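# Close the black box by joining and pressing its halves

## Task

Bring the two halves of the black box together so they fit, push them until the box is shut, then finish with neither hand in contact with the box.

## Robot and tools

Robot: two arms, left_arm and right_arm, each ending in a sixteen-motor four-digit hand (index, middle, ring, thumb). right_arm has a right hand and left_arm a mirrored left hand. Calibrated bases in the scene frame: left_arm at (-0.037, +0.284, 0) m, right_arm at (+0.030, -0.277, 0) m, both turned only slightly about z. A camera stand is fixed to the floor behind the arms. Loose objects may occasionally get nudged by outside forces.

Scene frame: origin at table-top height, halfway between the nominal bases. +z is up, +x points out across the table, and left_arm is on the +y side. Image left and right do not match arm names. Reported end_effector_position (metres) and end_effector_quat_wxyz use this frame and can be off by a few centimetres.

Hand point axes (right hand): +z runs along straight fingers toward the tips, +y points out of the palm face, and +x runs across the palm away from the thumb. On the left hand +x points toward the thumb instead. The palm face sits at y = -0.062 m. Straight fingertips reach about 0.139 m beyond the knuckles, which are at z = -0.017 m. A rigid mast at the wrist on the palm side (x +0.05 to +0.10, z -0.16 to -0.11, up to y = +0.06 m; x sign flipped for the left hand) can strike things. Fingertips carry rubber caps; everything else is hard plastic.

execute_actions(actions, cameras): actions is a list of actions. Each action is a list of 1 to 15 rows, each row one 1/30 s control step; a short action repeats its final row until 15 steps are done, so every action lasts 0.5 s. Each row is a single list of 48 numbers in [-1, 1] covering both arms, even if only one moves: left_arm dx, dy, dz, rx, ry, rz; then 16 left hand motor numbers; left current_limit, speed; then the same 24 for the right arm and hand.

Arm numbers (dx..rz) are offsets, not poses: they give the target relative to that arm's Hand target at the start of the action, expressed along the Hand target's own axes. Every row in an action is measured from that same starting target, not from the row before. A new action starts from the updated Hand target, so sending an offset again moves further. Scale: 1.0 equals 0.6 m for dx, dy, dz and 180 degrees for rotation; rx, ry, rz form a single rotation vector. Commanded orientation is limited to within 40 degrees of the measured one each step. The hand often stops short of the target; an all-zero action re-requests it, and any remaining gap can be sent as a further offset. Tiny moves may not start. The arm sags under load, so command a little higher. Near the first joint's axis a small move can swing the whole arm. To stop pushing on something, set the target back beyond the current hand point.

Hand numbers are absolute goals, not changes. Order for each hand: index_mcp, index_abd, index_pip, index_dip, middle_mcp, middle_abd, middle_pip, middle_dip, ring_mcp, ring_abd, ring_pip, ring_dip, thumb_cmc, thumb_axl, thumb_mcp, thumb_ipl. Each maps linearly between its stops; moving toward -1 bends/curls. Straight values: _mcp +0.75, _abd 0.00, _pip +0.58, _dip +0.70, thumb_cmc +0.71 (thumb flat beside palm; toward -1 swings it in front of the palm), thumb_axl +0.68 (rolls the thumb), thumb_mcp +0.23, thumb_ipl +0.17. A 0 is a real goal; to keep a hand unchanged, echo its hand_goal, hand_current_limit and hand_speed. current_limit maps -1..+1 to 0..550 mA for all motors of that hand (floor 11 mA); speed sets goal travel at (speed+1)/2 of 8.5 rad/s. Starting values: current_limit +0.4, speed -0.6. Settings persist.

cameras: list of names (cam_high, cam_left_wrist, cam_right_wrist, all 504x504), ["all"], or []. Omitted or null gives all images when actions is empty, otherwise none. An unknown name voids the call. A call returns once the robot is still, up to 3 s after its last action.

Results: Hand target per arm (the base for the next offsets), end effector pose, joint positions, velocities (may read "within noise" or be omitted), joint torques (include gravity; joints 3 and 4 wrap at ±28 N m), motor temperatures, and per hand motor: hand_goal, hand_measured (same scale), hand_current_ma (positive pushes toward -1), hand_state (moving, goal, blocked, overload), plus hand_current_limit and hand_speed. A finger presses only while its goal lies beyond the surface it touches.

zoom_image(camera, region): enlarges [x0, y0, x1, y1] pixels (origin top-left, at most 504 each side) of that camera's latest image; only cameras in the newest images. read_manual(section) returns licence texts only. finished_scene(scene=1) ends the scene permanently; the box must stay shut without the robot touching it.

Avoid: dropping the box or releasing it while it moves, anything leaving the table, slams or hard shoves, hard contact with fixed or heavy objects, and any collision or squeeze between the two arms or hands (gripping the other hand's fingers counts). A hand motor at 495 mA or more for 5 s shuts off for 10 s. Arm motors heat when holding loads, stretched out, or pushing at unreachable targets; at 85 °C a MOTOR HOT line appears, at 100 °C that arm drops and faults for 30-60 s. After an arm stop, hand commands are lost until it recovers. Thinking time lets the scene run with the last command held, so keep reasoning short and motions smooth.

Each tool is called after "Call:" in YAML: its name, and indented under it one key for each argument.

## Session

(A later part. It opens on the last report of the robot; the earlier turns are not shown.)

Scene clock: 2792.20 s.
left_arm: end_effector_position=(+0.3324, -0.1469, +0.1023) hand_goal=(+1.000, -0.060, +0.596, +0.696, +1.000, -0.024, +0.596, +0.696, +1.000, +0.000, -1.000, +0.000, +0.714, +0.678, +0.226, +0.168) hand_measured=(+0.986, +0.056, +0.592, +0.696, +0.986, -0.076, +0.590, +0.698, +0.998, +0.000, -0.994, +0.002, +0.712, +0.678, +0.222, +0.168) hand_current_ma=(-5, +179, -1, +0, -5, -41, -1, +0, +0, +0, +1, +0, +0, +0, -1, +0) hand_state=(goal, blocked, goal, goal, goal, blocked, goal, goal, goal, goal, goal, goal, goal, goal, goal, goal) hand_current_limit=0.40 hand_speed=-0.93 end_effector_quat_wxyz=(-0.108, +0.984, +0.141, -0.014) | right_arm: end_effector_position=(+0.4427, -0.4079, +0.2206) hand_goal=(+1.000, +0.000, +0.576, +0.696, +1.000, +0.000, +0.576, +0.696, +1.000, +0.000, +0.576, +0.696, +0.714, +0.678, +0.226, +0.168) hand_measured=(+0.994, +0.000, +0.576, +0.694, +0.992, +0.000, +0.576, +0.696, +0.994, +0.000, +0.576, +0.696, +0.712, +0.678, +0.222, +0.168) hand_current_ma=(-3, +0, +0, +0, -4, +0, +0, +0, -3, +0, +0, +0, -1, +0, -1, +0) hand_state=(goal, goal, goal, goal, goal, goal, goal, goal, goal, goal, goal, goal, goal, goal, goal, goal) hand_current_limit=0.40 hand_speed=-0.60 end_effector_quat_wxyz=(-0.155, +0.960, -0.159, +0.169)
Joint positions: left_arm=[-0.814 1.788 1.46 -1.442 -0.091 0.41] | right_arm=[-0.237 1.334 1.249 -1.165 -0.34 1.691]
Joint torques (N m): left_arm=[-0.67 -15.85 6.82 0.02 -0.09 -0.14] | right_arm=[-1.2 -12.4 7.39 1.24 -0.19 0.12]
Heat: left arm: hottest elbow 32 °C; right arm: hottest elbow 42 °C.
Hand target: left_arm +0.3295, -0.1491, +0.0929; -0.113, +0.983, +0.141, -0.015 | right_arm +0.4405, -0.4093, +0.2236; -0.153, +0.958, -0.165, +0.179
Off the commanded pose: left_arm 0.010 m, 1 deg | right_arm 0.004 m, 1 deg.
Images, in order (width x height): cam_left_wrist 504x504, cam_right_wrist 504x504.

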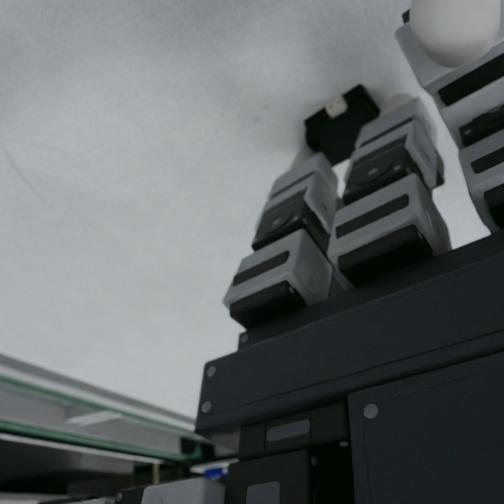

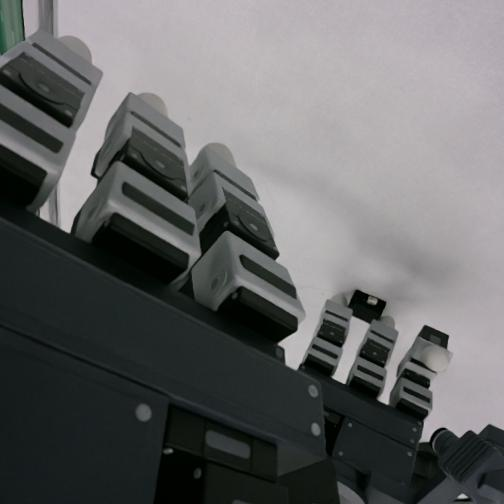

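Call:
execute_actions:
  actions:
    - [[0.0,0.0014,0.006,0.0017,0,0,1.0,-0.06,0.596,0.696,1.0,-0.02,0.596,0.696,1,0,-1,0,0.714,0.678,0.226,0.168,0.4,-0.93,0,0,0,0,0,0,1,0,0.576,0.696,1,0,0.576,0.696,1,0,0.576,0.696,0.714,0.678,0.226,0.168,0.4,-0.6]]

Call:
execute_actions:
  actions:
    - [[0.0,0.0014,0.006,0.0017,0,0,1.0,-0.06,0.596,0.696,1.0,-0.01,0.596,0.696,1,0,-1,0,0.714,0.678,0.226,0.168,0.4,-0.93,0,0,0,0,0,0,1,0,0.576,0.696,1,0,0.576,0.696,1,0,0.576,0.696,0.714,0.678,0.226,0.168,0.4,-0.6]]
  cameras: ["cam_left_wrist","cam_right_wrist"]

Call:
zoom_image:
  camera: "cam_left_wrist"
  region: [290, 78, 380, 168]

Call:
zoom_image:
  camera: "cam_right_wrist"
  region: [346, 284, 391, 329]

Scene clock: 2801.73 s.
left_arm: end_effector_position=(+0.3328, -0.1469, +0.0996) hand_goal=(+1.000, -0.060, +0.596, +0.696, +1.000, -0.020, +0.596, +0.696, +1.000, +0.000, -1.000, +0.000, +0.714, +0.678, +0.226, +0.168) hand_measured=(+0.992, +0.056, +0.594, +0.696, +0.990, -0.076, +0.592, +0.698, +0.998, +0.000, -0.994, +0.002, +0.712, +0.678, +0.222, +0.168) hand_current_ma=(-2, +178, +0, +0, -3, -47, -1, +0, +0, +0, +1, +0, +0, +0, -1, +0) hand_state=(goal, blocked, goal, goal, goal, blocked, goal, goal, goal, goal, goal, goal, goal, goal, goal, goal) hand_current_limit=0.40 hand_speed=-0.93 end_effector_quat_wxyz=(-0.110, +0.984, +0.141, -0.015) | right_arm: end_effector_position=(+0.4427, -0.4079, +0.2206) hand_goal=(+1.000, +0.000, +0.576, +0.696, +1.000, +0.000, +0.576, +0.696, +1.000, +0.000, +0.576, +0.696, +0.714, +0.678, +0.226, +0.168) hand_measured=(+0.994, +0.000, +0.576, +0.694, +0.992, +0.000, +0.576, +0.696, +0.994, +0.000, +0.576, +0.696, +0.712, +0.678, +0.222, +0.168) hand_current_ma=(-3, +0, +0, +0, -4, +0, +0, +0, -3, +0, +0, +0, -1, +0, -1, +0) hand_state=(goal, goal, goal, goal, goal, goal, goal, goal, goal, goal, goal, goal, goal, goal, goal, goal) hand_current_limit=0.40 hand_speed=-0.60 end_effector_quat_wxyz=(-0.155, +0.960, -0.159, +0.169)
Joint positions: left_arm=[-0.814 1.793 1.46 -1.441 -0.092 0.41] | right_arm=[-0.237 1.334 1.249 -1.165 -0.34 1.691]
Joint torques (N m): left_arm=[-0.85 -15.91 6.69 0.08 -0.11 -0.13] | right_arm=[-1.26 -12.4 7.38 1.25 -0.2 0.12]
Heat: left arm: hottest elbow 32 °C; right arm: hottest elbow 42 °C.
Hand target: left_arm +0.3296, -0.1491, +0.0893; -0.116, +0.983, +0.141, -0.016 | right_arm +0.4405, -0.4093, +0.2236; -0.153, +0.958, -0.165, +0.179
Off the commanded pose: left_arm 0.011 m, 1 deg | right_arm 0.004 m, 1 deg.

Scene clock: 2802.43 s.
left_arm: end_effector_position=(+0.3333, -0.1468, +0.0984) hand_goal=(+1.000, -0.060, +0.596, +0.696, +1.000, -0.010, +0.596, +0.696, +1.000, +0.000, -1.000, +0.000, +0.714, +0.678, +0.226, +0.168) hand_measured=(+0.998, +0.056, +0.596, +0.696, +0.990, -0.076, +0.592, +0.698, +0.998, +0.000, -0.994, +0.002, +0.712, +0.678, +0.222, +0.168) hand_current_ma=(+0, +177, +0, +0, -3, -63, -1, +0, +0, +0, +1, +0, +0, +0, -1, +0) hand_state=(goal, blocked, goal, goal, goal, blocked, goal, goal, goal, goal, goal, goal, goal, goal, goal, goal) hand_current_limit=0.40 hand_speed=-0.93 end_effector_quat_wxyz=(-0.111, +0.984, +0.142, -0.014) | right_arm: end_effector_position=(+0.4427, -0.4079, +0.2206) hand_goal=(+1.000, +0.000, +0.576, +0.696, +1.000, +0.000, +0.576, +0.696, +1.000, +0.000, +0.576, +0.696, +0.714, +0.678, +0.226, +0.168) hand_measured=(+0.994, +0.000, +0.576, +0.694, +0.992, +0.000, +0.576, +0.696, +0.994, +0.000, +0.576, +0.696, +0.712, +0.678, +0.222, +0.168) hand_current_ma=(-3, +0, +0, +0, -4, +0, +0, +0, -3, +0, +0, +0, -1, +0, -1, +0) hand_state=(goal, goal, goal, goal, goal, goal, goal, goal, goal, goal, goal, goal, goal, goal, goal, goal) hand_current_limit=0.40 hand_speed=-0.60 end_effector_quat_wxyz=(-0.155, +0.960, -0.159, +0.169)
Joint positions: left_arm=[-0.814 1.795 1.46 -1.44 -0.094 0.409] | right_arm=[-0.237 1.334 1.249 -1.165 -0.34 1.691]
Joint torques (N m): left_arm=[-0.79 -15.38 6.54 0.09 -0.11 -0.15] | right_arm=[-1.26 -12.4 7.36 1.26 -0.19 0.12]
Heat: left arm: hottest elbow 32 °C; right arm: hottest elbow 42 °C.
Hand target: left_arm +0.3296, -0.1490, +0.0855; -0.119, +0.983, +0.141, -0.016 | right_arm +0.4405, -0.4093, +0.2236; -0.153, +0.958, -0.165, +0.179
Off the commanded pose: left_arm 0.014 m, 1 deg | right_arm 0.004 m, 1 deg.
Images, in order (width x height): cam_left_wrist 504x504, cam_right_wrist 504x504.

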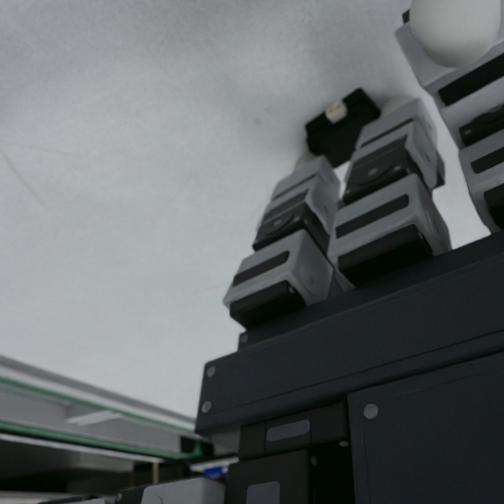

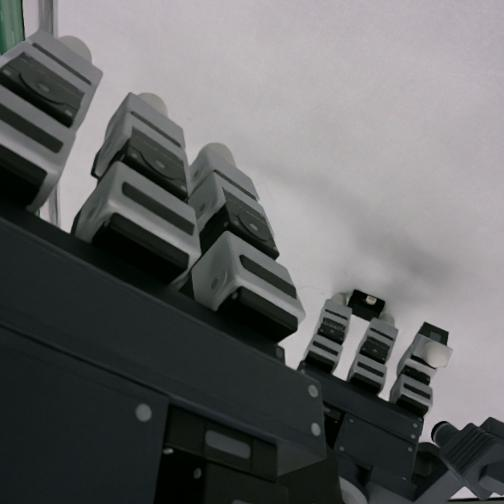

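Scaled by 5.600.

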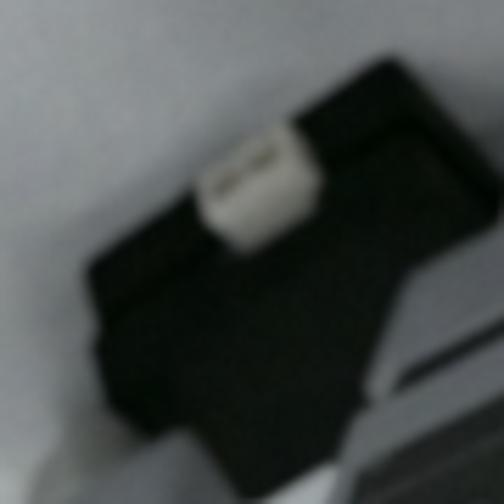

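Scaled by 11.200.

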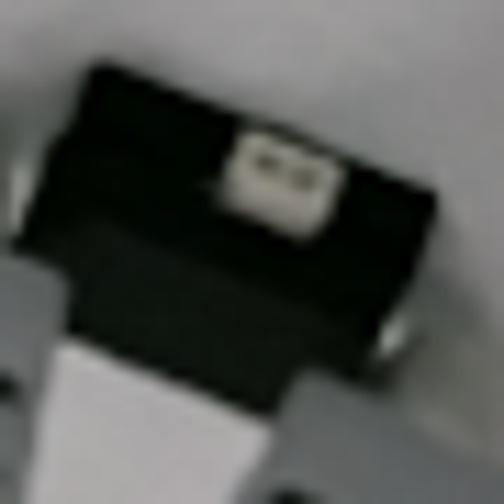

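Call:
zoom_image:
  camera: "cam_left_wrist"
  region: [300, 118, 330, 148]

Call:
zoom_image:
  camera: "cam_left_wrist"
  region: [345, 83, 380, 118]

Call:
zoom_image:
  camera: "cam_right_wrist"
  region: [345, 286, 367, 308]

Call:
zoom_image:
  camera: "cam_right_wrist"
  region: [366, 298, 388, 320]

Scaled by 16.800.

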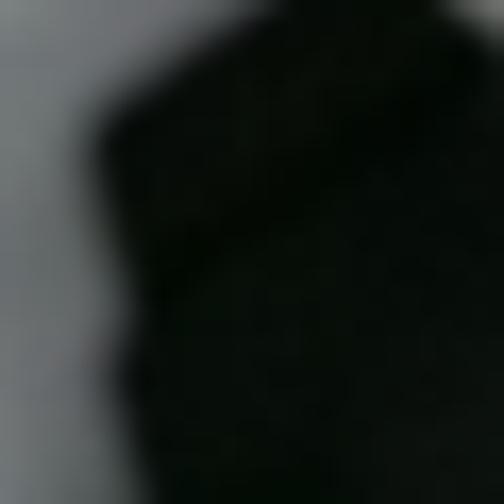

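Scaled by 14.400.

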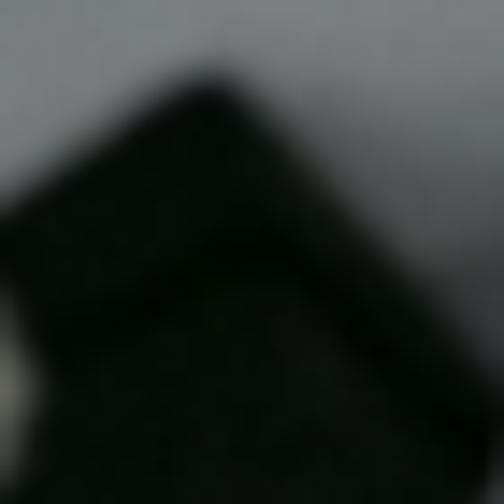

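Scaled by 22.909.

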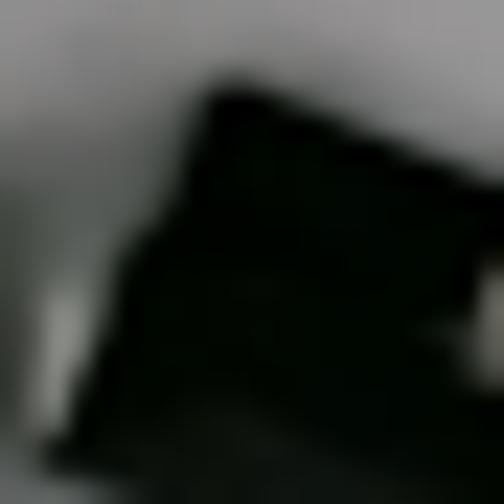

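Scaled by 22.909.

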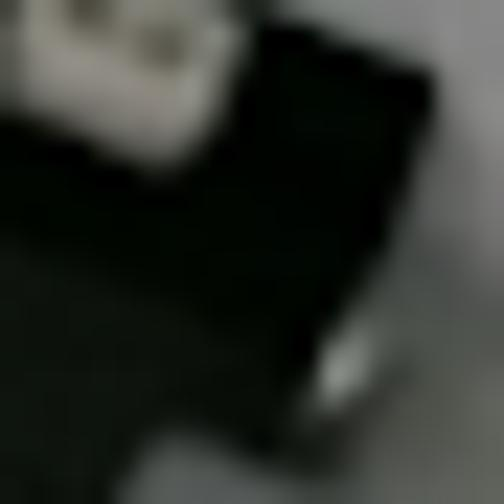

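Call:
zoom_image:
  camera: "cam_left_wrist"
  region: [320, 95, 352, 127]

Call:
zoom_image:
  camera: "cam_right_wrist"
  region: [360, 292, 382, 314]

Scaled by 15.750.

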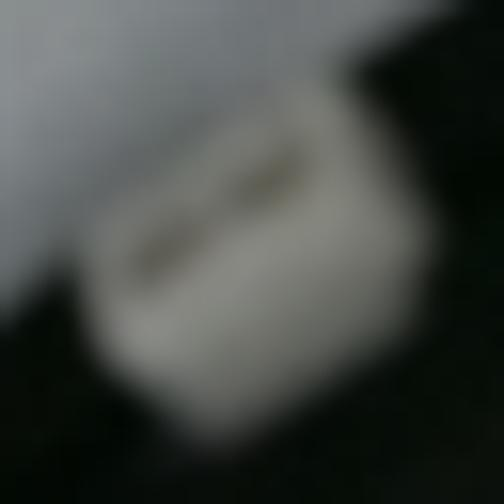

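Scaled by 22.909.

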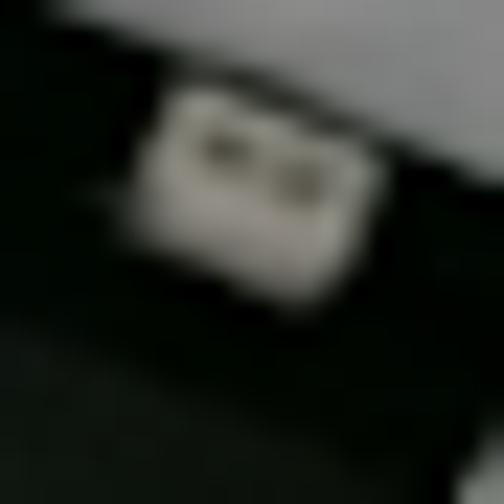

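Call:
execute_actions:
  actions:
    - [[0.0,-0.0055,-0.0234,-0.0066,0,0,1.0,-0.06,0.596,0.696,1.0,0.0,0.596,0.696,1,0,-1,0,0.714,0.678,0.226,0.168,0.4,-0.93,0,0,0,0,0,0,1,0,0.576,0.696,1,0,0.576,0.696,1,0,0.576,0.696,0.714,0.678,0.226,0.168,0.4,-0.6]]
    - [[0.0,-0.0038,-0.0162,-0.0046,0,0,1.0,-0.06,0.596,0.696,1.0,0.0,0.596,0.696,1,0,-1,0,0.714,0.678,0.226,0.168,0.4,-0.93,0,0,0,0,0,0,1,0,0.576,0.696,1,0,0.576,0.696,1,0,0.576,0.696,0.714,0.678,0.226,0.168,0.4,-0.6]]
  cameras: ["cam_left_wrist","cam_right_wrist"]

Call:
zoom_image:
  camera: "cam_left_wrist"
  region: [290, 78, 380, 168]

Call:
zoom_image:
  camera: "cam_right_wrist"
  region: [346, 284, 391, 329]

Scene clock: 2862.57 s.
left_arm: end_effector_position=(+0.3323, -0.1477, +0.1005) hand_goal=(+1.000, -0.060, +0.596, +0.696, +1.000, +0.000, +0.596, +0.696, +1.000, +0.000, -1.000, +0.000, +0.714, +0.678, +0.226, +0.168) hand_measured=(+1.000, +0.056, +0.598, +0.696, +0.990, -0.076, +0.592, +0.698, +0.998, +0.000, -0.994, +0.002, +0.712, +0.678, +0.222, +0.168) hand_current_ma=(+0, +177, +0, +0, -3, -82, -1, +0, +0, +0, +1, +0, +0, +0, -1, +0) hand_state=(goal, blocked, goal, goal, goal, blocked, goal, goal, goal, goal, goal, goal, goal, goal, goal, goal) hand_current_limit=0.40 hand_speed=-0.93 end_effector_quat_wxyz=(-0.108, +0.984, +0.142, -0.016) | right_arm: end_effector_position=(+0.4427, -0.4079, +0.2206) hand_goal=(+1.000, +0.000, +0.576, +0.696, +1.000, +0.000, +0.576, +0.696, +1.000, +0.000, +0.576, +0.696, +0.714, +0.678, +0.226, +0.168) hand_measured=(+0.994, +0.000, +0.576, +0.694, +0.992, +0.000, +0.576, +0.696, +0.994, +0.000, +0.576, +0.696, +0.712, +0.678, +0.222, +0.168) hand_current_ma=(-3, +0, +0, +0, -4, +0, +0, +0, -3, +0, +0, +0, -1, +0, -1, +0) hand_state=(goal, goal, goal, goal, goal, goal, goal, goal, goal, goal, goal, goal, goal, goal, goal, goal) hand_current_limit=0.40 hand_speed=-0.60 end_effector_quat_wxyz=(-0.155, +0.960, -0.159, +0.169)
Joint positions: left_arm=[-0.814 1.792 1.46 -1.44 -0.086 0.409] | right_arm=[-0.237 1.334 1.249 -1.165 -0.34 1.691]
Joint torques (N m): left_arm=[-0.32 -18.32 7.3 -0.42 0.07 -0.05] | right_arm=[-1.38 -12.34 7.39 1.26 -0.19 0.12]
Heat: left arm: hottest shoulder 32 °C; right arm: hottest elbow 42 °C.
Hand target: left_arm +0.3296, -0.1490, +0.1100; -0.101, +0.985, +0.141, -0.013 | right_arm +0.4405, -0.4093, +0.2236; -0.153, +0.958, -0.165, +0.179
Off the commanded pose: left_arm 0.010 m, 1 deg | right_arm 0.004 m, 1 deg.
Images, in order (width x height): cam_left_wrist 504x504, cam_right_wrist 504x504.

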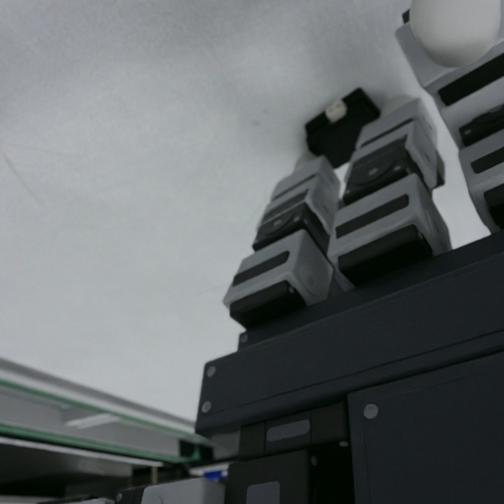

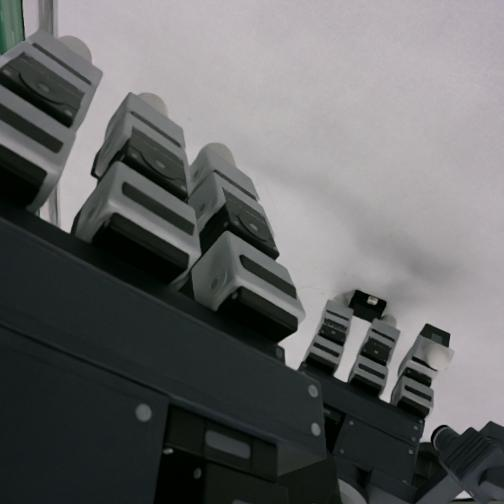

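Scaled by 5.600.

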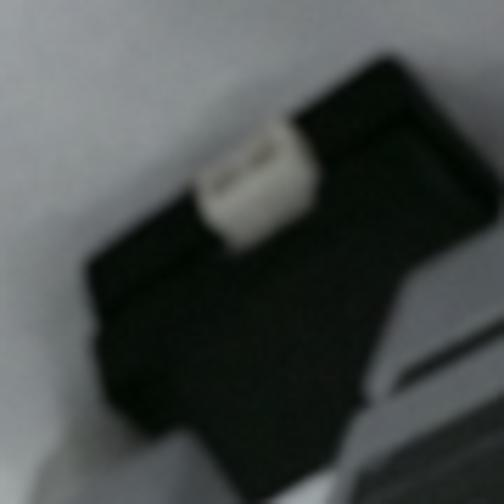

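Scaled by 11.200.

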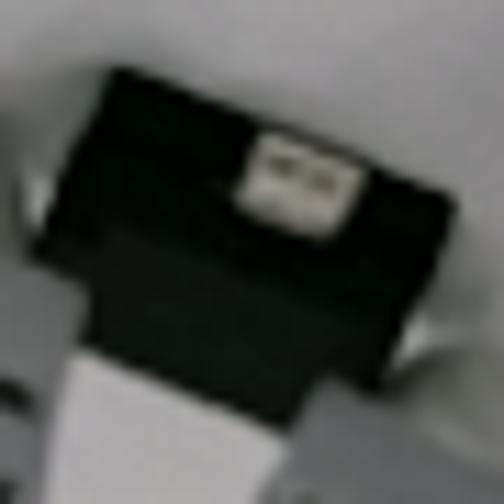

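Call:
execute_actions:
  actions:
    - [[0.0,-0.00275,-0.0117,-0.0033,0,0,1.0,-0.06,0.596,0.696,1.0,0.0,0.596,0.696,1,0,-1,0,0.714,0.678,0.226,0.168,0.4,-0.93,0,0,0,0,0,0,1,0,0.576,0.696,1,0,0.576,0.696,1,0,0.576,0.696,0.714,0.678,0.226,0.168,0.4,-0.6]]
  cameras: ["cam_left_wrist","cam_right_wrist"]

Call:
zoom_image:
  camera: "cam_left_wrist"
  region: [290, 78, 380, 168]

Call:
zoom_image:
  camera: "cam_right_wrist"
  region: [346, 284, 391, 329]

Scene clock: 2868.10 s.
left_arm: end_effector_position=(+0.3320, -0.1485, +0.1078) hand_goal=(+1.000, -0.060, +0.596, +0.696, +1.000, +0.000, +0.596, +0.696, +1.000, +0.000, -1.000, +0.000, +0.714, +0.678, +0.226, +0.168) hand_measured=(+0.998, +0.056, +0.598, +0.696, +0.990, -0.076, +0.592, +0.698, +0.998, +0.000, -0.994, +0.002, +0.712, +0.678, +0.222, +0.168) hand_current_ma=(+0, +177, +0, +0, -3, -82, -1, +0, +0, +0, +1, +0, +0, +0, -1, +0) hand_state=(goal, blocked, goal, goal, goal, blocked, goal, goal, goal, goal, goal, goal, goal, goal, goal, goal) hand_current_limit=0.40 hand_speed=-0.93 end_effector_quat_wxyz=(-0.101, +0.985, +0.143, -0.015) | right_arm: end_effector_position=(+0.4427, -0.4079, +0.2206) hand_goal=(+1.000, +0.000, +0.576, +0.696, +1.000, +0.000, +0.576, +0.696, +1.000, +0.000, +0.576, +0.696, +0.714, +0.678, +0.226, +0.168) hand_measured=(+0.994, +0.000, +0.576, +0.694, +0.992, +0.000, +0.576, +0.696, +0.994, +0.000, +0.576, +0.696, +0.712, +0.678, +0.222, +0.168) hand_current_ma=(-3, +0, +0, +0, -4, +0, +0, +0, -3, +0, +0, +0, -1, +0, -1, +0) hand_state=(goal, goal, goal, goal, goal, goal, goal, goal, goal, goal, goal, goal, goal, goal, goal, goal) hand_current_limit=0.40 hand_speed=-0.60 end_effector_quat_wxyz=(-0.155, +0.960, -0.159, +0.169)
Joint positions: left_arm=[-0.814 1.778 1.46 -1.44 -0.082 0.409] | right_arm=[-0.237 1.334 1.249 -1.165 -0.34 1.691]
Joint torques (N m): left_arm=[-0.38 -18.26 7.57 -0.59 0.06 -0.03] | right_arm=[-1.32 -12.28 7.38 1.26 -0.19 0.12]
Heat: left arm: hottest shoulder 32 °C; right arm: hottest elbow 42 °C.
Hand target: left_arm +0.3295, -0.1488, +0.1171; -0.096, +0.985, +0.141, -0.013 | right_arm +0.4405, -0.4093, +0.2236; -0.153, +0.958, -0.165, +0.179
Off the commanded pose: left_arm 0.010 m, 1 deg | right_arm 0.004 m, 1 deg.
Images, in order (width x height): cam_left_wrist 504x504, cam_right_wrist 504x504.

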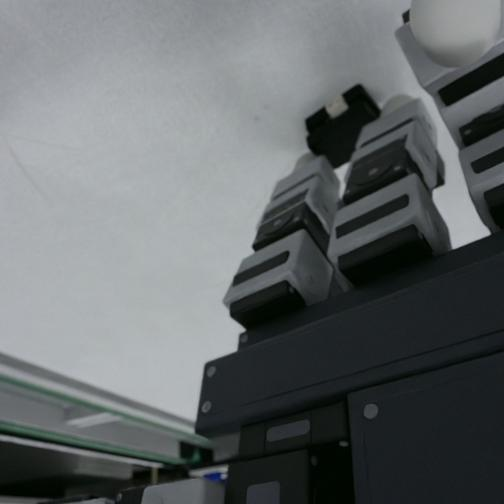

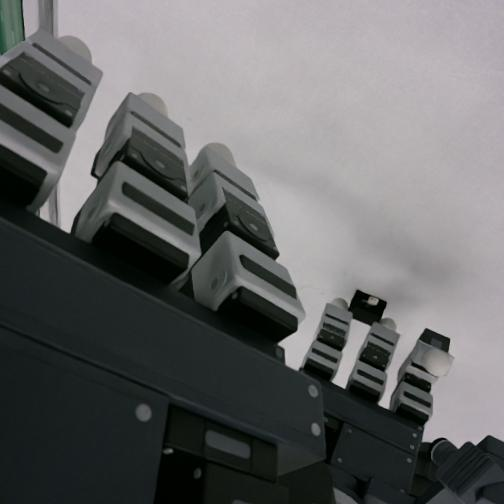

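Scaled by 5.600.

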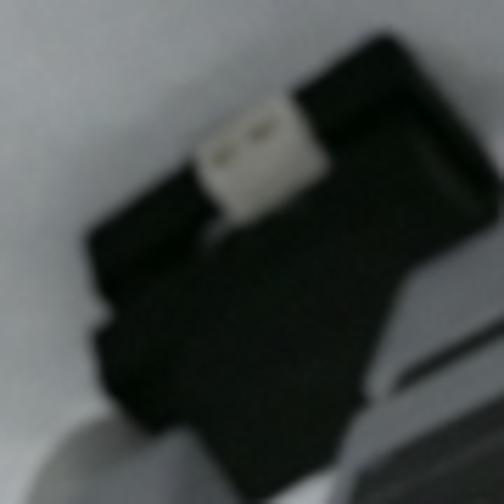

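Scaled by 11.200.

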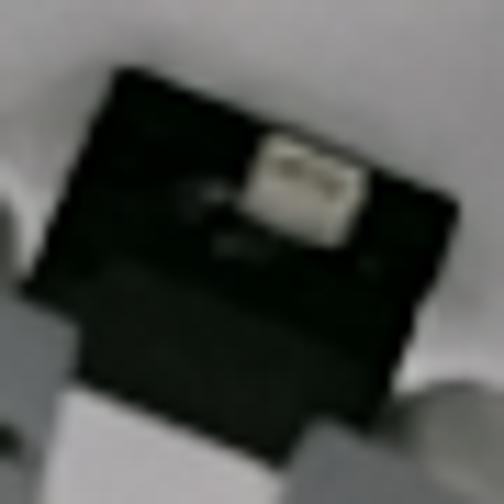

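Call:
execute_actions:
  actions:
    - [[0,0,0,0,0,0,1.0,-0.075,0.596,0.696,1.0,-0.035,0.574,0.696,1,0,-1,0,0.714,0.678,0.226,0.168,0.4,-0.93,0,0,0,0,0,0,1,0,0.576,0.696,1,0,0.576,0.696,1,0,0.576,0.696,0.714,0.678,0.226,0.168,0.4,-0.6]]

Scene clock: 2890.97 s.
left_arm: end_effector_position=(+0.3320, -0.1485, +0.1078) hand_goal=(+1.000, -0.074, +0.596, +0.696, +1.000, -0.034, +0.574, +0.696, +1.000, +0.000, -1.000, +0.000, +0.714, +0.678, +0.226, +0.168) hand_measured=(+0.998, +0.044, +0.598, +0.696, +0.990, -0.088, +0.574, +0.698, +0.998, +0.000, -0.994, +0.002, +0.712, +0.678, +0.222, +0.168) hand_current_ma=(+0, +182, +0, +0, -3, -43, +0, +0, +0, +0, +1, +0, +0, +0, -1, +0) hand_state=(goal, blocked, goal, goal, goal, blocked, goal, goal, goal, goal, goal, goal, goal, goal, goal, goal) hand_current_limit=0.40 hand_speed=-0.93 end_effector_quat_wxyz=(-0.101, +0.985, +0.143, -0.015) | right_arm: end_effector_position=(+0.4427, -0.4079, +0.2206) hand_goal=(+1.000, +0.000, +0.576, +0.696, +1.000, +0.000, +0.576, +0.696, +1.000, +0.000, +0.576, +0.696, +0.714, +0.678, +0.226, +0.168) hand_measured=(+0.994, +0.000, +0.576, +0.694, +0.992, +0.000, +0.576, +0.696, +0.994, +0.000, +0.576, +0.696, +0.712, +0.678, +0.222, +0.168) hand_current_ma=(-3, +0, +0, +0, -4, +0, +0, +0, -3, +0, +0, +0, -1, +0, -1, +0) hand_state=(goal, goal, goal, goal, goal, goal, goal, goal, goal, goal, goal, goal, goal, goal, goal, goal) hand_current_limit=0.40 hand_speed=-0.60 end_effector_quat_wxyz=(-0.155, +0.960, -0.159, +0.169)
Joint positions: left_arm=[-0.814 1.778 1.46 -1.44 -0.082 0.409] | right_arm=[-0.237 1.334 1.249 -1.165 -0.34 1.691]
Joint torques (N m): left_arm=[-0.44 -18.02 7.56 -0.59 0.05 -0.03] | right_arm=[-1.26 -12.45 7.39 1.24 -0.19 0.12]
Heat: left arm: hottest shoulder 31 °C; right arm: hottest elbow 42 °C.
Hand target: left_arm +0.3295, -0.1488, +0.1171; -0.096, +0.985, +0.141, -0.013 | right_arm +0.4405, -0.4093, +0.2236; -0.153, +0.958, -0.165, +0.179
Off the commanded pose: left_arm 0.010 m, 1 deg | right_arm 0.004 m, 1 deg.

Call:
execute_actions:
  actions:
    - [[0.0,0.0055,0.0234,0.0066,0,0,1.0,-0.07,0.596,0.696,1.0,-0.025,0.574,0.696,1,0,-1,0,0.714,0.678,0.226,0.168,0.4,-0.93,0,0,0,0,0,0,1,0,0.576,0.696,1,0,0.576,0.696,1,0,0.576,0.696,0.714,0.678,0.226,0.168,0.4,-0.6]]
    - [[0.0,0.0047,0.0198,0.0056,0,0,1.0,-0.07,0.596,0.696,1.0,-0.025,0.574,0.696,1,0,-1,0,0.714,0.678,0.226,0.168,0.4,-0.93,0,0,0,0,0,0,1,0,0.576,0.696,1,0,0.576,0.696,1,0,0.576,0.696,0.714,0.678,0.226,0.168,0.4,-0.6]]
  cameras: ["cam_left_wrist","cam_right_wrist"]

Call:
zoom_image:
  camera: "cam_left_wrist"
  region: [290, 78, 380, 168]

Call:
zoom_image:
  camera: "cam_right_wrist"
  region: [346, 284, 391, 329]

Scene clock: 2898.60 s.
left_arm: end_effector_position=(+0.3331, -0.1470, +0.0991) hand_goal=(+1.000, -0.070, +0.596, +0.696, +1.000, -0.024, +0.574, +0.696, +1.000, +0.000, -1.000, +0.000, +0.714, +0.678, +0.226, +0.168) hand_measured=(+1.000, +0.044, +0.600, +0.696, +0.992, -0.088, +0.574, +0.698, +0.998, +0.000, -0.994, +0.002, +0.712, +0.678, +0.222, +0.168) hand_current_ma=(+0, +170, +0, +0, -2, -59, +0, +0, +0, +0, +1, +0, +0, +0, -1, +0) hand_state=(goal, blocked, goal, goal, goal, blocked, goal, goal, goal, goal, goal, goal, goal, goal, goal, goal) hand_current_limit=0.40 hand_speed=-0.93 end_effector_quat_wxyz=(-0.110, +0.984, +0.142, -0.014) | right_arm: end_effector_position=(+0.4427, -0.4079, +0.2206) hand_goal=(+1.000, +0.000, +0.576, +0.696, +1.000, +0.000, +0.576, +0.696, +1.000, +0.000, +0.576, +0.696, +0.714, +0.678, +0.226, +0.168) hand_measured=(+0.994, +0.000, +0.576, +0.694, +0.992, +0.000, +0.576, +0.696, +0.994, +0.000, +0.576, +0.696, +0.712, +0.678, +0.222, +0.168) hand_current_ma=(-3, +0, +0, +0, -4, +0, +0, +0, -3, +0, +0, +0, -1, +0, -1, +0) hand_state=(goal, goal, goal, goal, goal, goal, goal, goal, goal, goal, goal, goal, goal, goal, goal, goal) hand_current_limit=0.40 hand_speed=-0.60 end_effector_quat_wxyz=(-0.155, +0.960, -0.159, +0.169)
Joint positions: left_arm=[-0.814 1.794 1.46 -1.44 -0.092 0.409] | right_arm=[-0.237 1.334 1.249 -1.165 -0.34 1.691]
Joint torques (N m): left_arm=[-0.73 -15.44 6.89 -0.05 -0.1 -0.12] | right_arm=[-1.26 -12.28 7.39 1.26 -0.19 0.12]
Heat: left arm: hottest shoulder 31 °C; right arm: hottest elbow 42 °C.
Hand target: left_arm +0.3298, -0.1495, +0.0905; -0.115, +0.983, +0.141, -0.016 | right_arm +0.4405, -0.4093, +0.2236; -0.153, +0.958, -0.165, +0.179
Off the commanded pose: left_arm 0.010 m, 1 deg | right_arm 0.004 m, 1 deg.
Images, in order (width x height): cam_left_wrist 504x504, cam_right_wrist 504x504.

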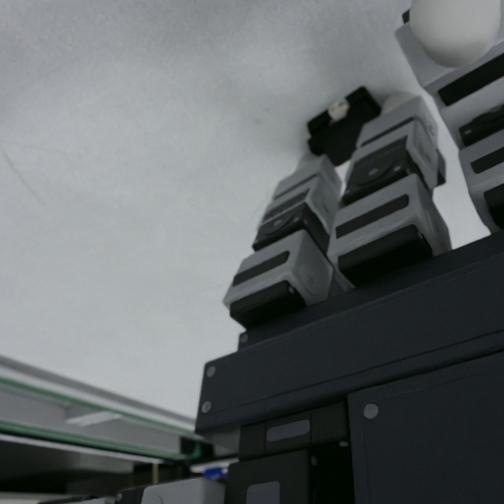

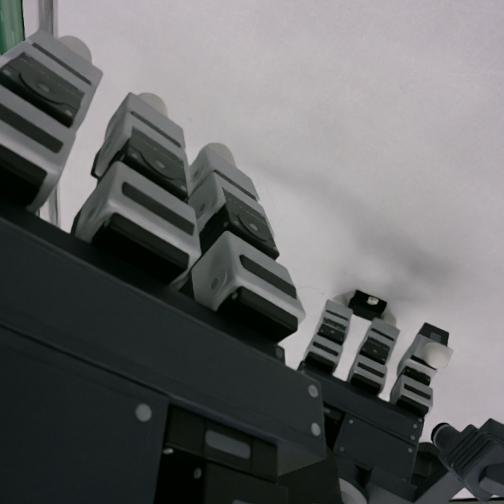

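Scaled by 5.600.

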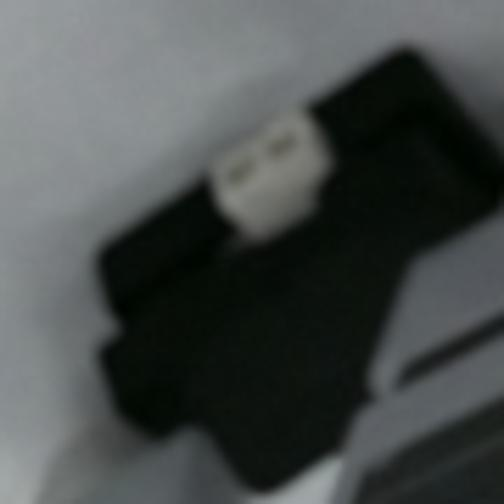

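Scaled by 11.200.

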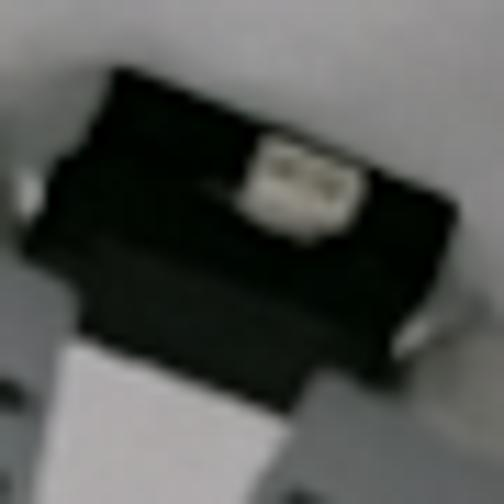

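Call:
zoom_image:
  camera: "cam_left_wrist"
  region: [300, 118, 330, 148]

Call:
zoom_image:
  camera: "cam_left_wrist"
  region: [348, 80, 380, 112]

Call:
zoom_image:
  camera: "cam_right_wrist"
  region: [346, 286, 368, 308]

Call:
zoom_image:
  camera: "cam_right_wrist"
  region: [370, 300, 392, 322]

Scaled by 16.800.

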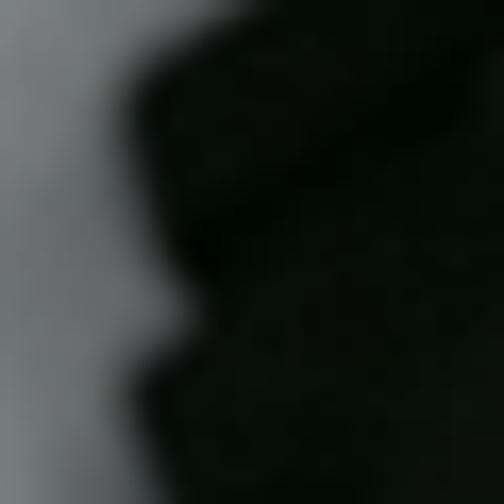

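Scaled by 15.750.

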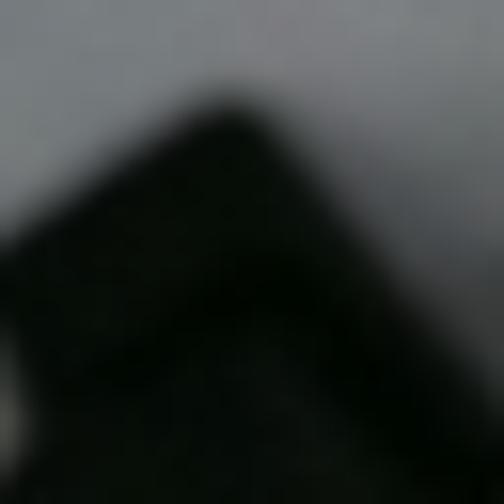

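Scaled by 22.909.

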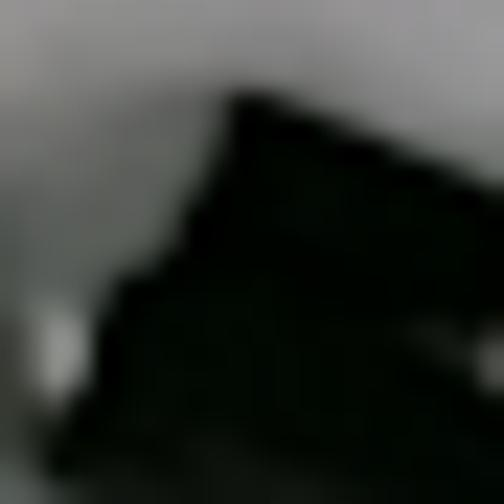

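Scaled by 22.909.

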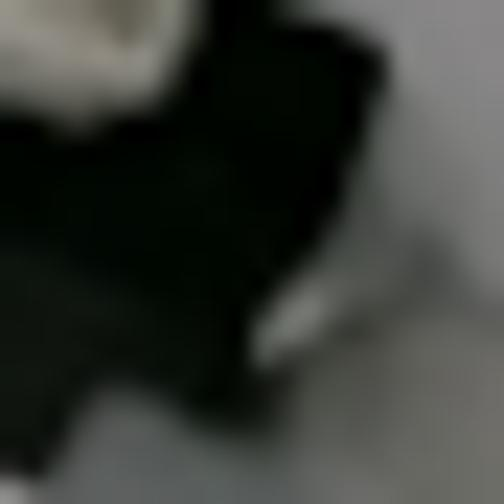

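Call:
execute_actions:
  actions:
    - [[0.0,0.0012,0.005,0.0014,0,0,1.0,-0.04,0.596,0.696,1.0,0.0,0.585,0.696,1,0,-1,0,0.714,0.678,0.226,0.168,0.4,-0.93,0,0,0,0,0,0,1,0,0.576,0.696,1,0,0.576,0.696,1,0,0.576,0.696,0.714,0.678,0.226,0.168,0.4,-0.6]]
    - [[0.0,0,0,0,0,0,1.0,0.04,0.596,0.696,1.0,-0.08,0.585,0.696,1,0,-1,0,0.714,0.678,0.226,0.168,0.4,-0.95,0,0,0,0,0,0,1,0,0.576,0.696,1,0,0.576,0.696,1,0,0.576,0.696,0.714,0.678,0.226,0.168,0.4,-0.6]]
    - [[0.0,0,0,0,0,0,0.99,0.08,0.59,0.696,0.99,-0.12,0.59,0.696,1,0,-1,0,0.714,0.678,0.226,0.168,0.4,-0.95,0,0,0,0,0,0,1,0,0.576,0.696,1,0,0.576,0.696,1,0,0.576,0.696,0.714,0.678,0.226,0.168,0.4,-0.6]]
  cameras: ["cam_left_wrist","cam_right_wrist"]

Call:
zoom_image:
  camera: "cam_left_wrist"
  region: [290, 78, 380, 168]

Call:
zoom_image:
  camera: "cam_right_wrist"
  region: [346, 284, 391, 329]

Scene clock: 2933.97 s.
left_arm: end_effector_position=(+0.3329, -0.1470, +0.0974) hand_goal=(+0.990, +0.080, +0.590, +0.696, +0.990, -0.120, +0.590, +0.696, +1.000, +0.000, -1.000, +0.000, +0.714, +0.678, +0.226, +0.168) hand_measured=(+0.988, +0.072, +0.592, +0.696, +0.986, -0.116, +0.586, +0.698, +0.998, +0.000, -0.994, +0.002, +0.712, +0.678, +0.222, +0.168) hand_current_ma=(+0, -2, +0, +0, +0, +0, -1, +0, +0, +0, +1, +0, +0, +0, -1, +0) hand_state=(goal, goal, goal, goal, goal, goal, goal, goal, goal, goal, goal, goal, goal, goal, goal, goal) hand_current_limit=0.40 hand_speed=-0.95 end_effector_quat_wxyz=(-0.112, +0.984, +0.141, -0.015) | right_arm: end_effector_position=(+0.4427, -0.4079, +0.2206) hand_goal=(+1.000, +0.000, +0.576, +0.696, +1.000, +0.000, +0.576, +0.696, +1.000, +0.000, +0.576, +0.696, +0.714, +0.678, +0.226, +0.168) hand_measured=(+0.994, +0.000, +0.576, +0.694, +0.992, +0.000, +0.576, +0.696, +0.994, +0.000, +0.576, +0.696, +0.712, +0.678, +0.222, +0.168) hand_current_ma=(-3, +0, +0, +0, -4, +0, +0, +0, -3, +0, +0, +0, -1, +0, -1, +0) hand_state=(goal, goal, goal, goal, goal, goal, goal, goal, goal, goal, goal, goal, goal, goal, goal, goal) hand_current_limit=0.40 hand_speed=-0.60 end_effector_quat_wxyz=(-0.155, +0.960, -0.159, +0.169)
Joint positions: left_arm=[-0.815 1.797 1.46 -1.44 -0.094 0.409] | right_arm=[-0.237 1.334 1.249 -1.165 -0.34 1.691]
Joint torques (N m): left_arm=[-1.03 -15.85 6.86 -0.05 -0.09 -0.14] | right_arm=[-1.32 -12.34 7.41 1.28 -0.19 0.12]
Heat: left arm: hottest shoulder 31 °C; right arm: hottest elbow 42 °C.
Hand target: left_arm +0.3298, -0.1495, +0.0875; -0.117, +0.983, +0.141, -0.016 | right_arm +0.4405, -0.4093, +0.2236; -0.153, +0.958, -0.165, +0.179
Off the commanded pose: left_arm 0.011 m, 1 deg | right_arm 0.004 m, 1 deg.
Images, in order (width x height): cam_left_wrist 504x504, cam_right_wrist 504x504.

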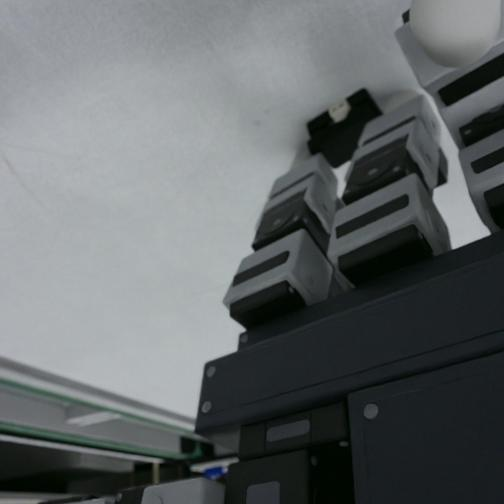

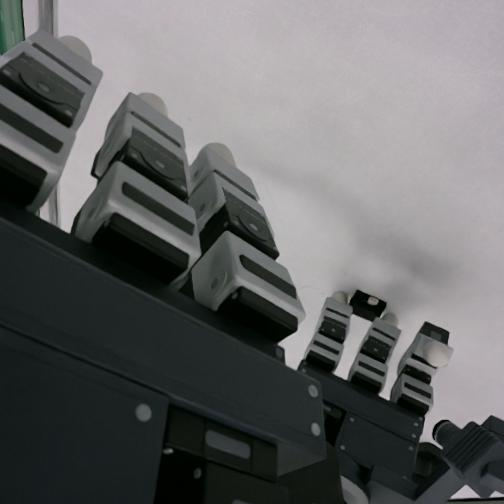

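Scaled by 5.600.

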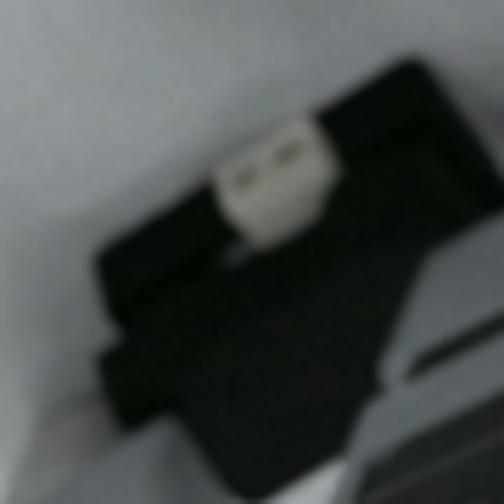

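Scaled by 11.200.

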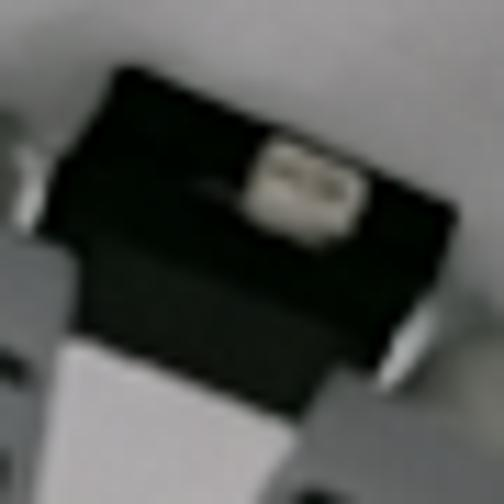

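Call:
execute_actions:
  actions:
    - [[0.0,0,0,0,0,0,0.985,0.03,0.576,0.696,0.985,-0.07,0.576,0.696,1,0,-1,0,0.714,0.678,0.226,0.168,0.4,-0.93,0,0,0,0,0,0,1,0,0.576,0.696,1,0,0.576,0.696,1,0,0.576,0.696,0.714,0.678,0.226,0.168,0.4,-0.6]]
    - [[0.0,0,0,0,0,0,0.985,0.0,0.576,0.696,0.985,-0.02,0.576,0.696,1,0,-1,0,0.714,0.678,0.226,0.168,0.4,-0.93,0,0,0,0,0,0,1,0,0.576,0.696,1,0,0.576,0.696,1,0,0.576,0.696,0.714,0.678,0.226,0.168,0.4,-0.6]]

Call:
execute_actions:
  actions:
    - [[0.0,0,0,0,0,0,0.985,-0.04,0.576,0.696,0.985,0.03,0.576,0.696,1,0,-1,0,0.714,0.678,0.226,0.168,0.4,-0.93,0,0,0,0,0,0,1,0,0.576,0.696,1,0,0.576,0.696,1,0,0.576,0.696,0.714,0.678,0.226,0.168,0.4,-0.6]]
  cameras: ["cam_left_wrist","cam_right_wrist"]

Call:
zoom_image:
  camera: "cam_left_wrist"
  region: [290, 78, 380, 168]

Call:
zoom_image:
  camera: "cam_right_wrist"
  region: [346, 284, 391, 329]

Scene clock: 2941.43 s.
left_arm: end_effector_position=(+0.3332, -0.1468, +0.0974) hand_goal=(+0.986, +0.000, +0.576, +0.696, +0.986, -0.020, +0.576, +0.696, +1.000, +0.000, -1.000, +0.000, +0.714, +0.678, +0.226, +0.168) hand_measured=(+0.988, +0.058, +0.586, +0.696, +0.982, -0.086, +0.578, +0.698, +0.998, +0.000, -0.994, +0.002, +0.712, +0.678, +0.222, +0.168) hand_current_ma=(+0, +50, +2, +0, +0, -64, +0, +0, +0, +0, +1, +0, +0, +0, -1, +0) hand_state=(goal, blocked, goal, goal, goal, blocked, goal, goal, goal, goal, goal, goal, goal, goal, goal, goal) hand_current_limit=0.40 hand_speed=-0.93 end_effector_quat_wxyz=(-0.113, +0.983, +0.141, -0.014) | right_arm: end_effector_position=(+0.4427, -0.4079, +0.2206) hand_goal=(+1.000, +0.000, +0.576, +0.696, +1.000, +0.000, +0.576, +0.696, +1.000, +0.000, +0.576, +0.696, +0.714, +0.678, +0.226, +0.168) hand_measured=(+0.994, +0.000, +0.576, +0.694, +0.992, +0.000, +0.576, +0.696, +0.994, +0.000, +0.576, +0.696, +0.712, +0.678, +0.222, +0.168) hand_current_ma=(-3, +0, +0, +0, -4, +0, +0, +0, -3, +0, +0, +0, -1, +0, -1, +0) hand_state=(goal, goal, goal, goal, goal, goal, goal, goal, goal, goal, goal, goal, goal, goal, goal, goal) hand_current_limit=0.40 hand_speed=-0.60 end_effector_quat_wxyz=(-0.155, +0.960, -0.159, +0.169)
Joint positions: left_arm=[-0.815 1.797 1.46 -1.44 -0.096 0.408] | right_arm=[-0.237 1.334 1.249 -1.165 -0.34 1.691]
Joint torques (N m): left_arm=[-1.03 -16.09 6.82 -0.01 0 -0.14] | right_arm=[-1.26 -12.4 7.36 1.28 -0.18 0.11]
Heat: left arm: hottest shoulder 31 °C; right arm: hottest elbow 42 °C.
Hand target: left_arm +0.3299, -0.1495, +0.0875; -0.117, +0.983, +0.141, -0.016 | right_arm +0.4405, -0.4093, +0.2236; -0.153, +0.958, -0.165, +0.179
Off the commanded pose: left_arm 0.011 m, 1 deg | right_arm 0.004 m, 1 deg.

Scene clock: 2942.13 s.
left_arm: end_effector_position=(+0.3332, -0.1468, +0.0974) hand_goal=(+0.986, -0.040, +0.576, +0.696, +0.986, +0.030, +0.576, +0.696, +1.000, +0.000, -1.000, +0.000, +0.714, +0.678, +0.226, +0.168) hand_measured=(+0.988, +0.058, +0.586, +0.696, +0.982, -0.082, +0.578, +0.698, +0.998, +0.000, -0.994, +0.002, +0.712, +0.678, +0.222, +0.168) hand_current_ma=(+0, +131, +2, +0, +0, -163, +0, +0, +0, +0, +1, +0, +0, +0, -1, +0) hand_state=(goal, blocked, goal, goal, goal, blocked, goal, goal, goal, goal, goal, goal, goal, goal, goal, goal) hand_current_limit=0.40 hand_speed=-0.93 end_effector_quat_wxyz=(-0.113, +0.983, +0.141, -0.014) | right_arm: end_effector_position=(+0.4427, -0.4079, +0.2206) hand_goal=(+1.000, +0.000, +0.576, +0.696, +1.000, +0.000, +0.576, +0.696, +1.000, +0.000, +0.576, +0.696, +0.714, +0.678, +0.226, +0.168) hand_measured=(+0.994, +0.000, +0.576, +0.694, +0.992, +0.000, +0.576, +0.696, +0.994, +0.000, +0.576, +0.696, +0.712, +0.678, +0.222, +0.168) hand_current_ma=(-3, +0, +0, +0, -4, +0, +0, +0, -3, +0, +0, +0, -1, +0, -1, +0) hand_state=(goal, goal, goal, goal, goal, goal, goal, goal, goal, goal, goal, goal, goal, goal, goal, goal) hand_current_limit=0.40 hand_speed=-0.60 end_effector_quat_wxyz=(-0.155, +0.960, -0.159, +0.169)
Joint positions: left_arm=[-0.815 1.797 1.46 -1.44 -0.096 0.408] | right_arm=[-0.237 1.334 1.249 -1.165 -0.34 1.691]
Joint torques (N m): left_arm=[-0.67 -15.79 6.8 0.01 -0.01 -0.13] | right_arm=[-1.26 -12.4 7.39 1.25 -0.18 0.12]
Heat: left arm: hottest shoulder 31 °C; right arm: hottest elbow 42 °C.
Hand target: left_arm +0.3299, -0.1495, +0.0875; -0.117, +0.983, +0.141, -0.016 | right_arm +0.4405, -0.4093, +0.2236; -0.153, +0.958, -0.165, +0.179
Off the commanded pose: left_arm 0.011 m, 1 deg | right_arm 0.004 m, 1 deg.
Images, in order (width x height): cam_left_wrist 504x504, cam_right_wrist 504x504.

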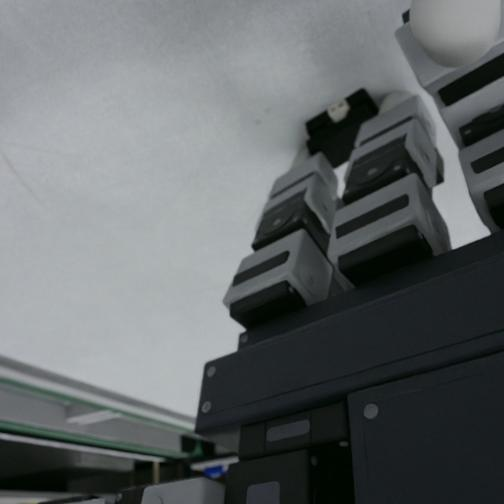

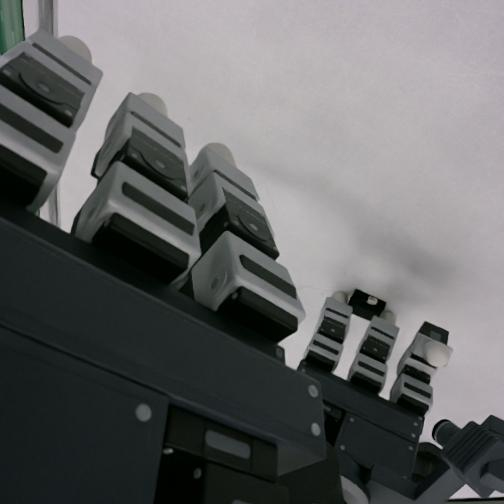

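Scaled by 5.600.

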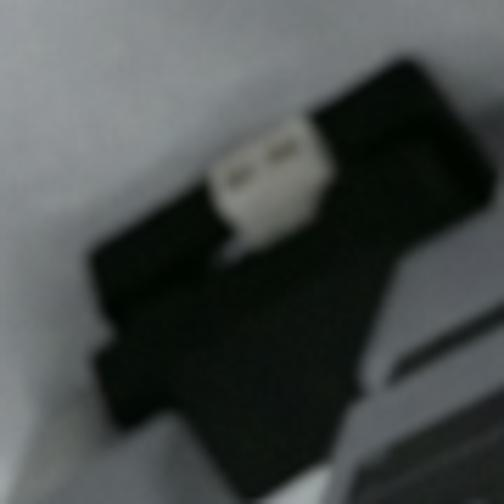

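Scaled by 11.200.

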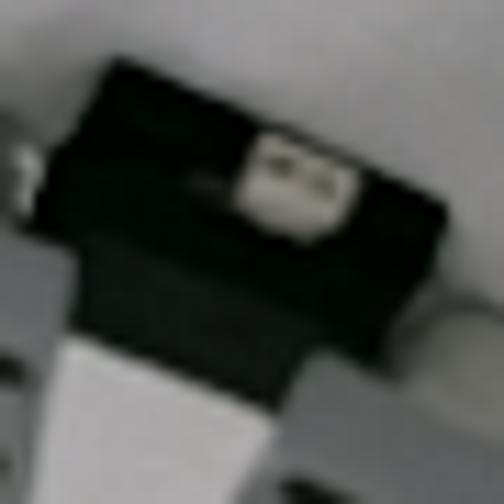

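Call:
zoom_image:
  camera: "cam_left_wrist"
  region: [298, 115, 328, 145]

Call:
zoom_image:
  camera: "cam_right_wrist"
  region: [345, 284, 375, 314]

Scaled by 16.800.

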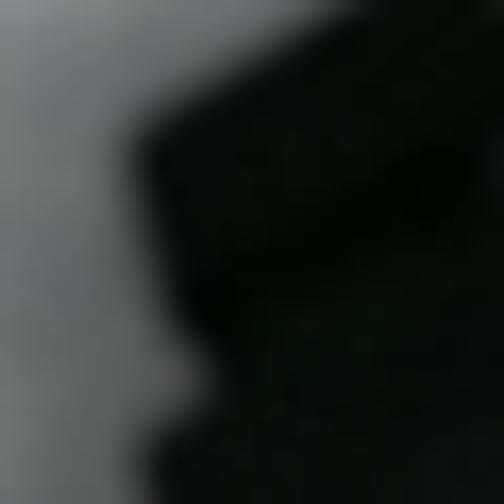

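Scaled by 16.800.

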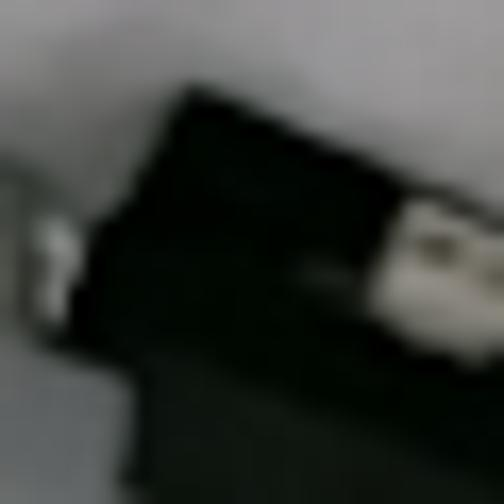

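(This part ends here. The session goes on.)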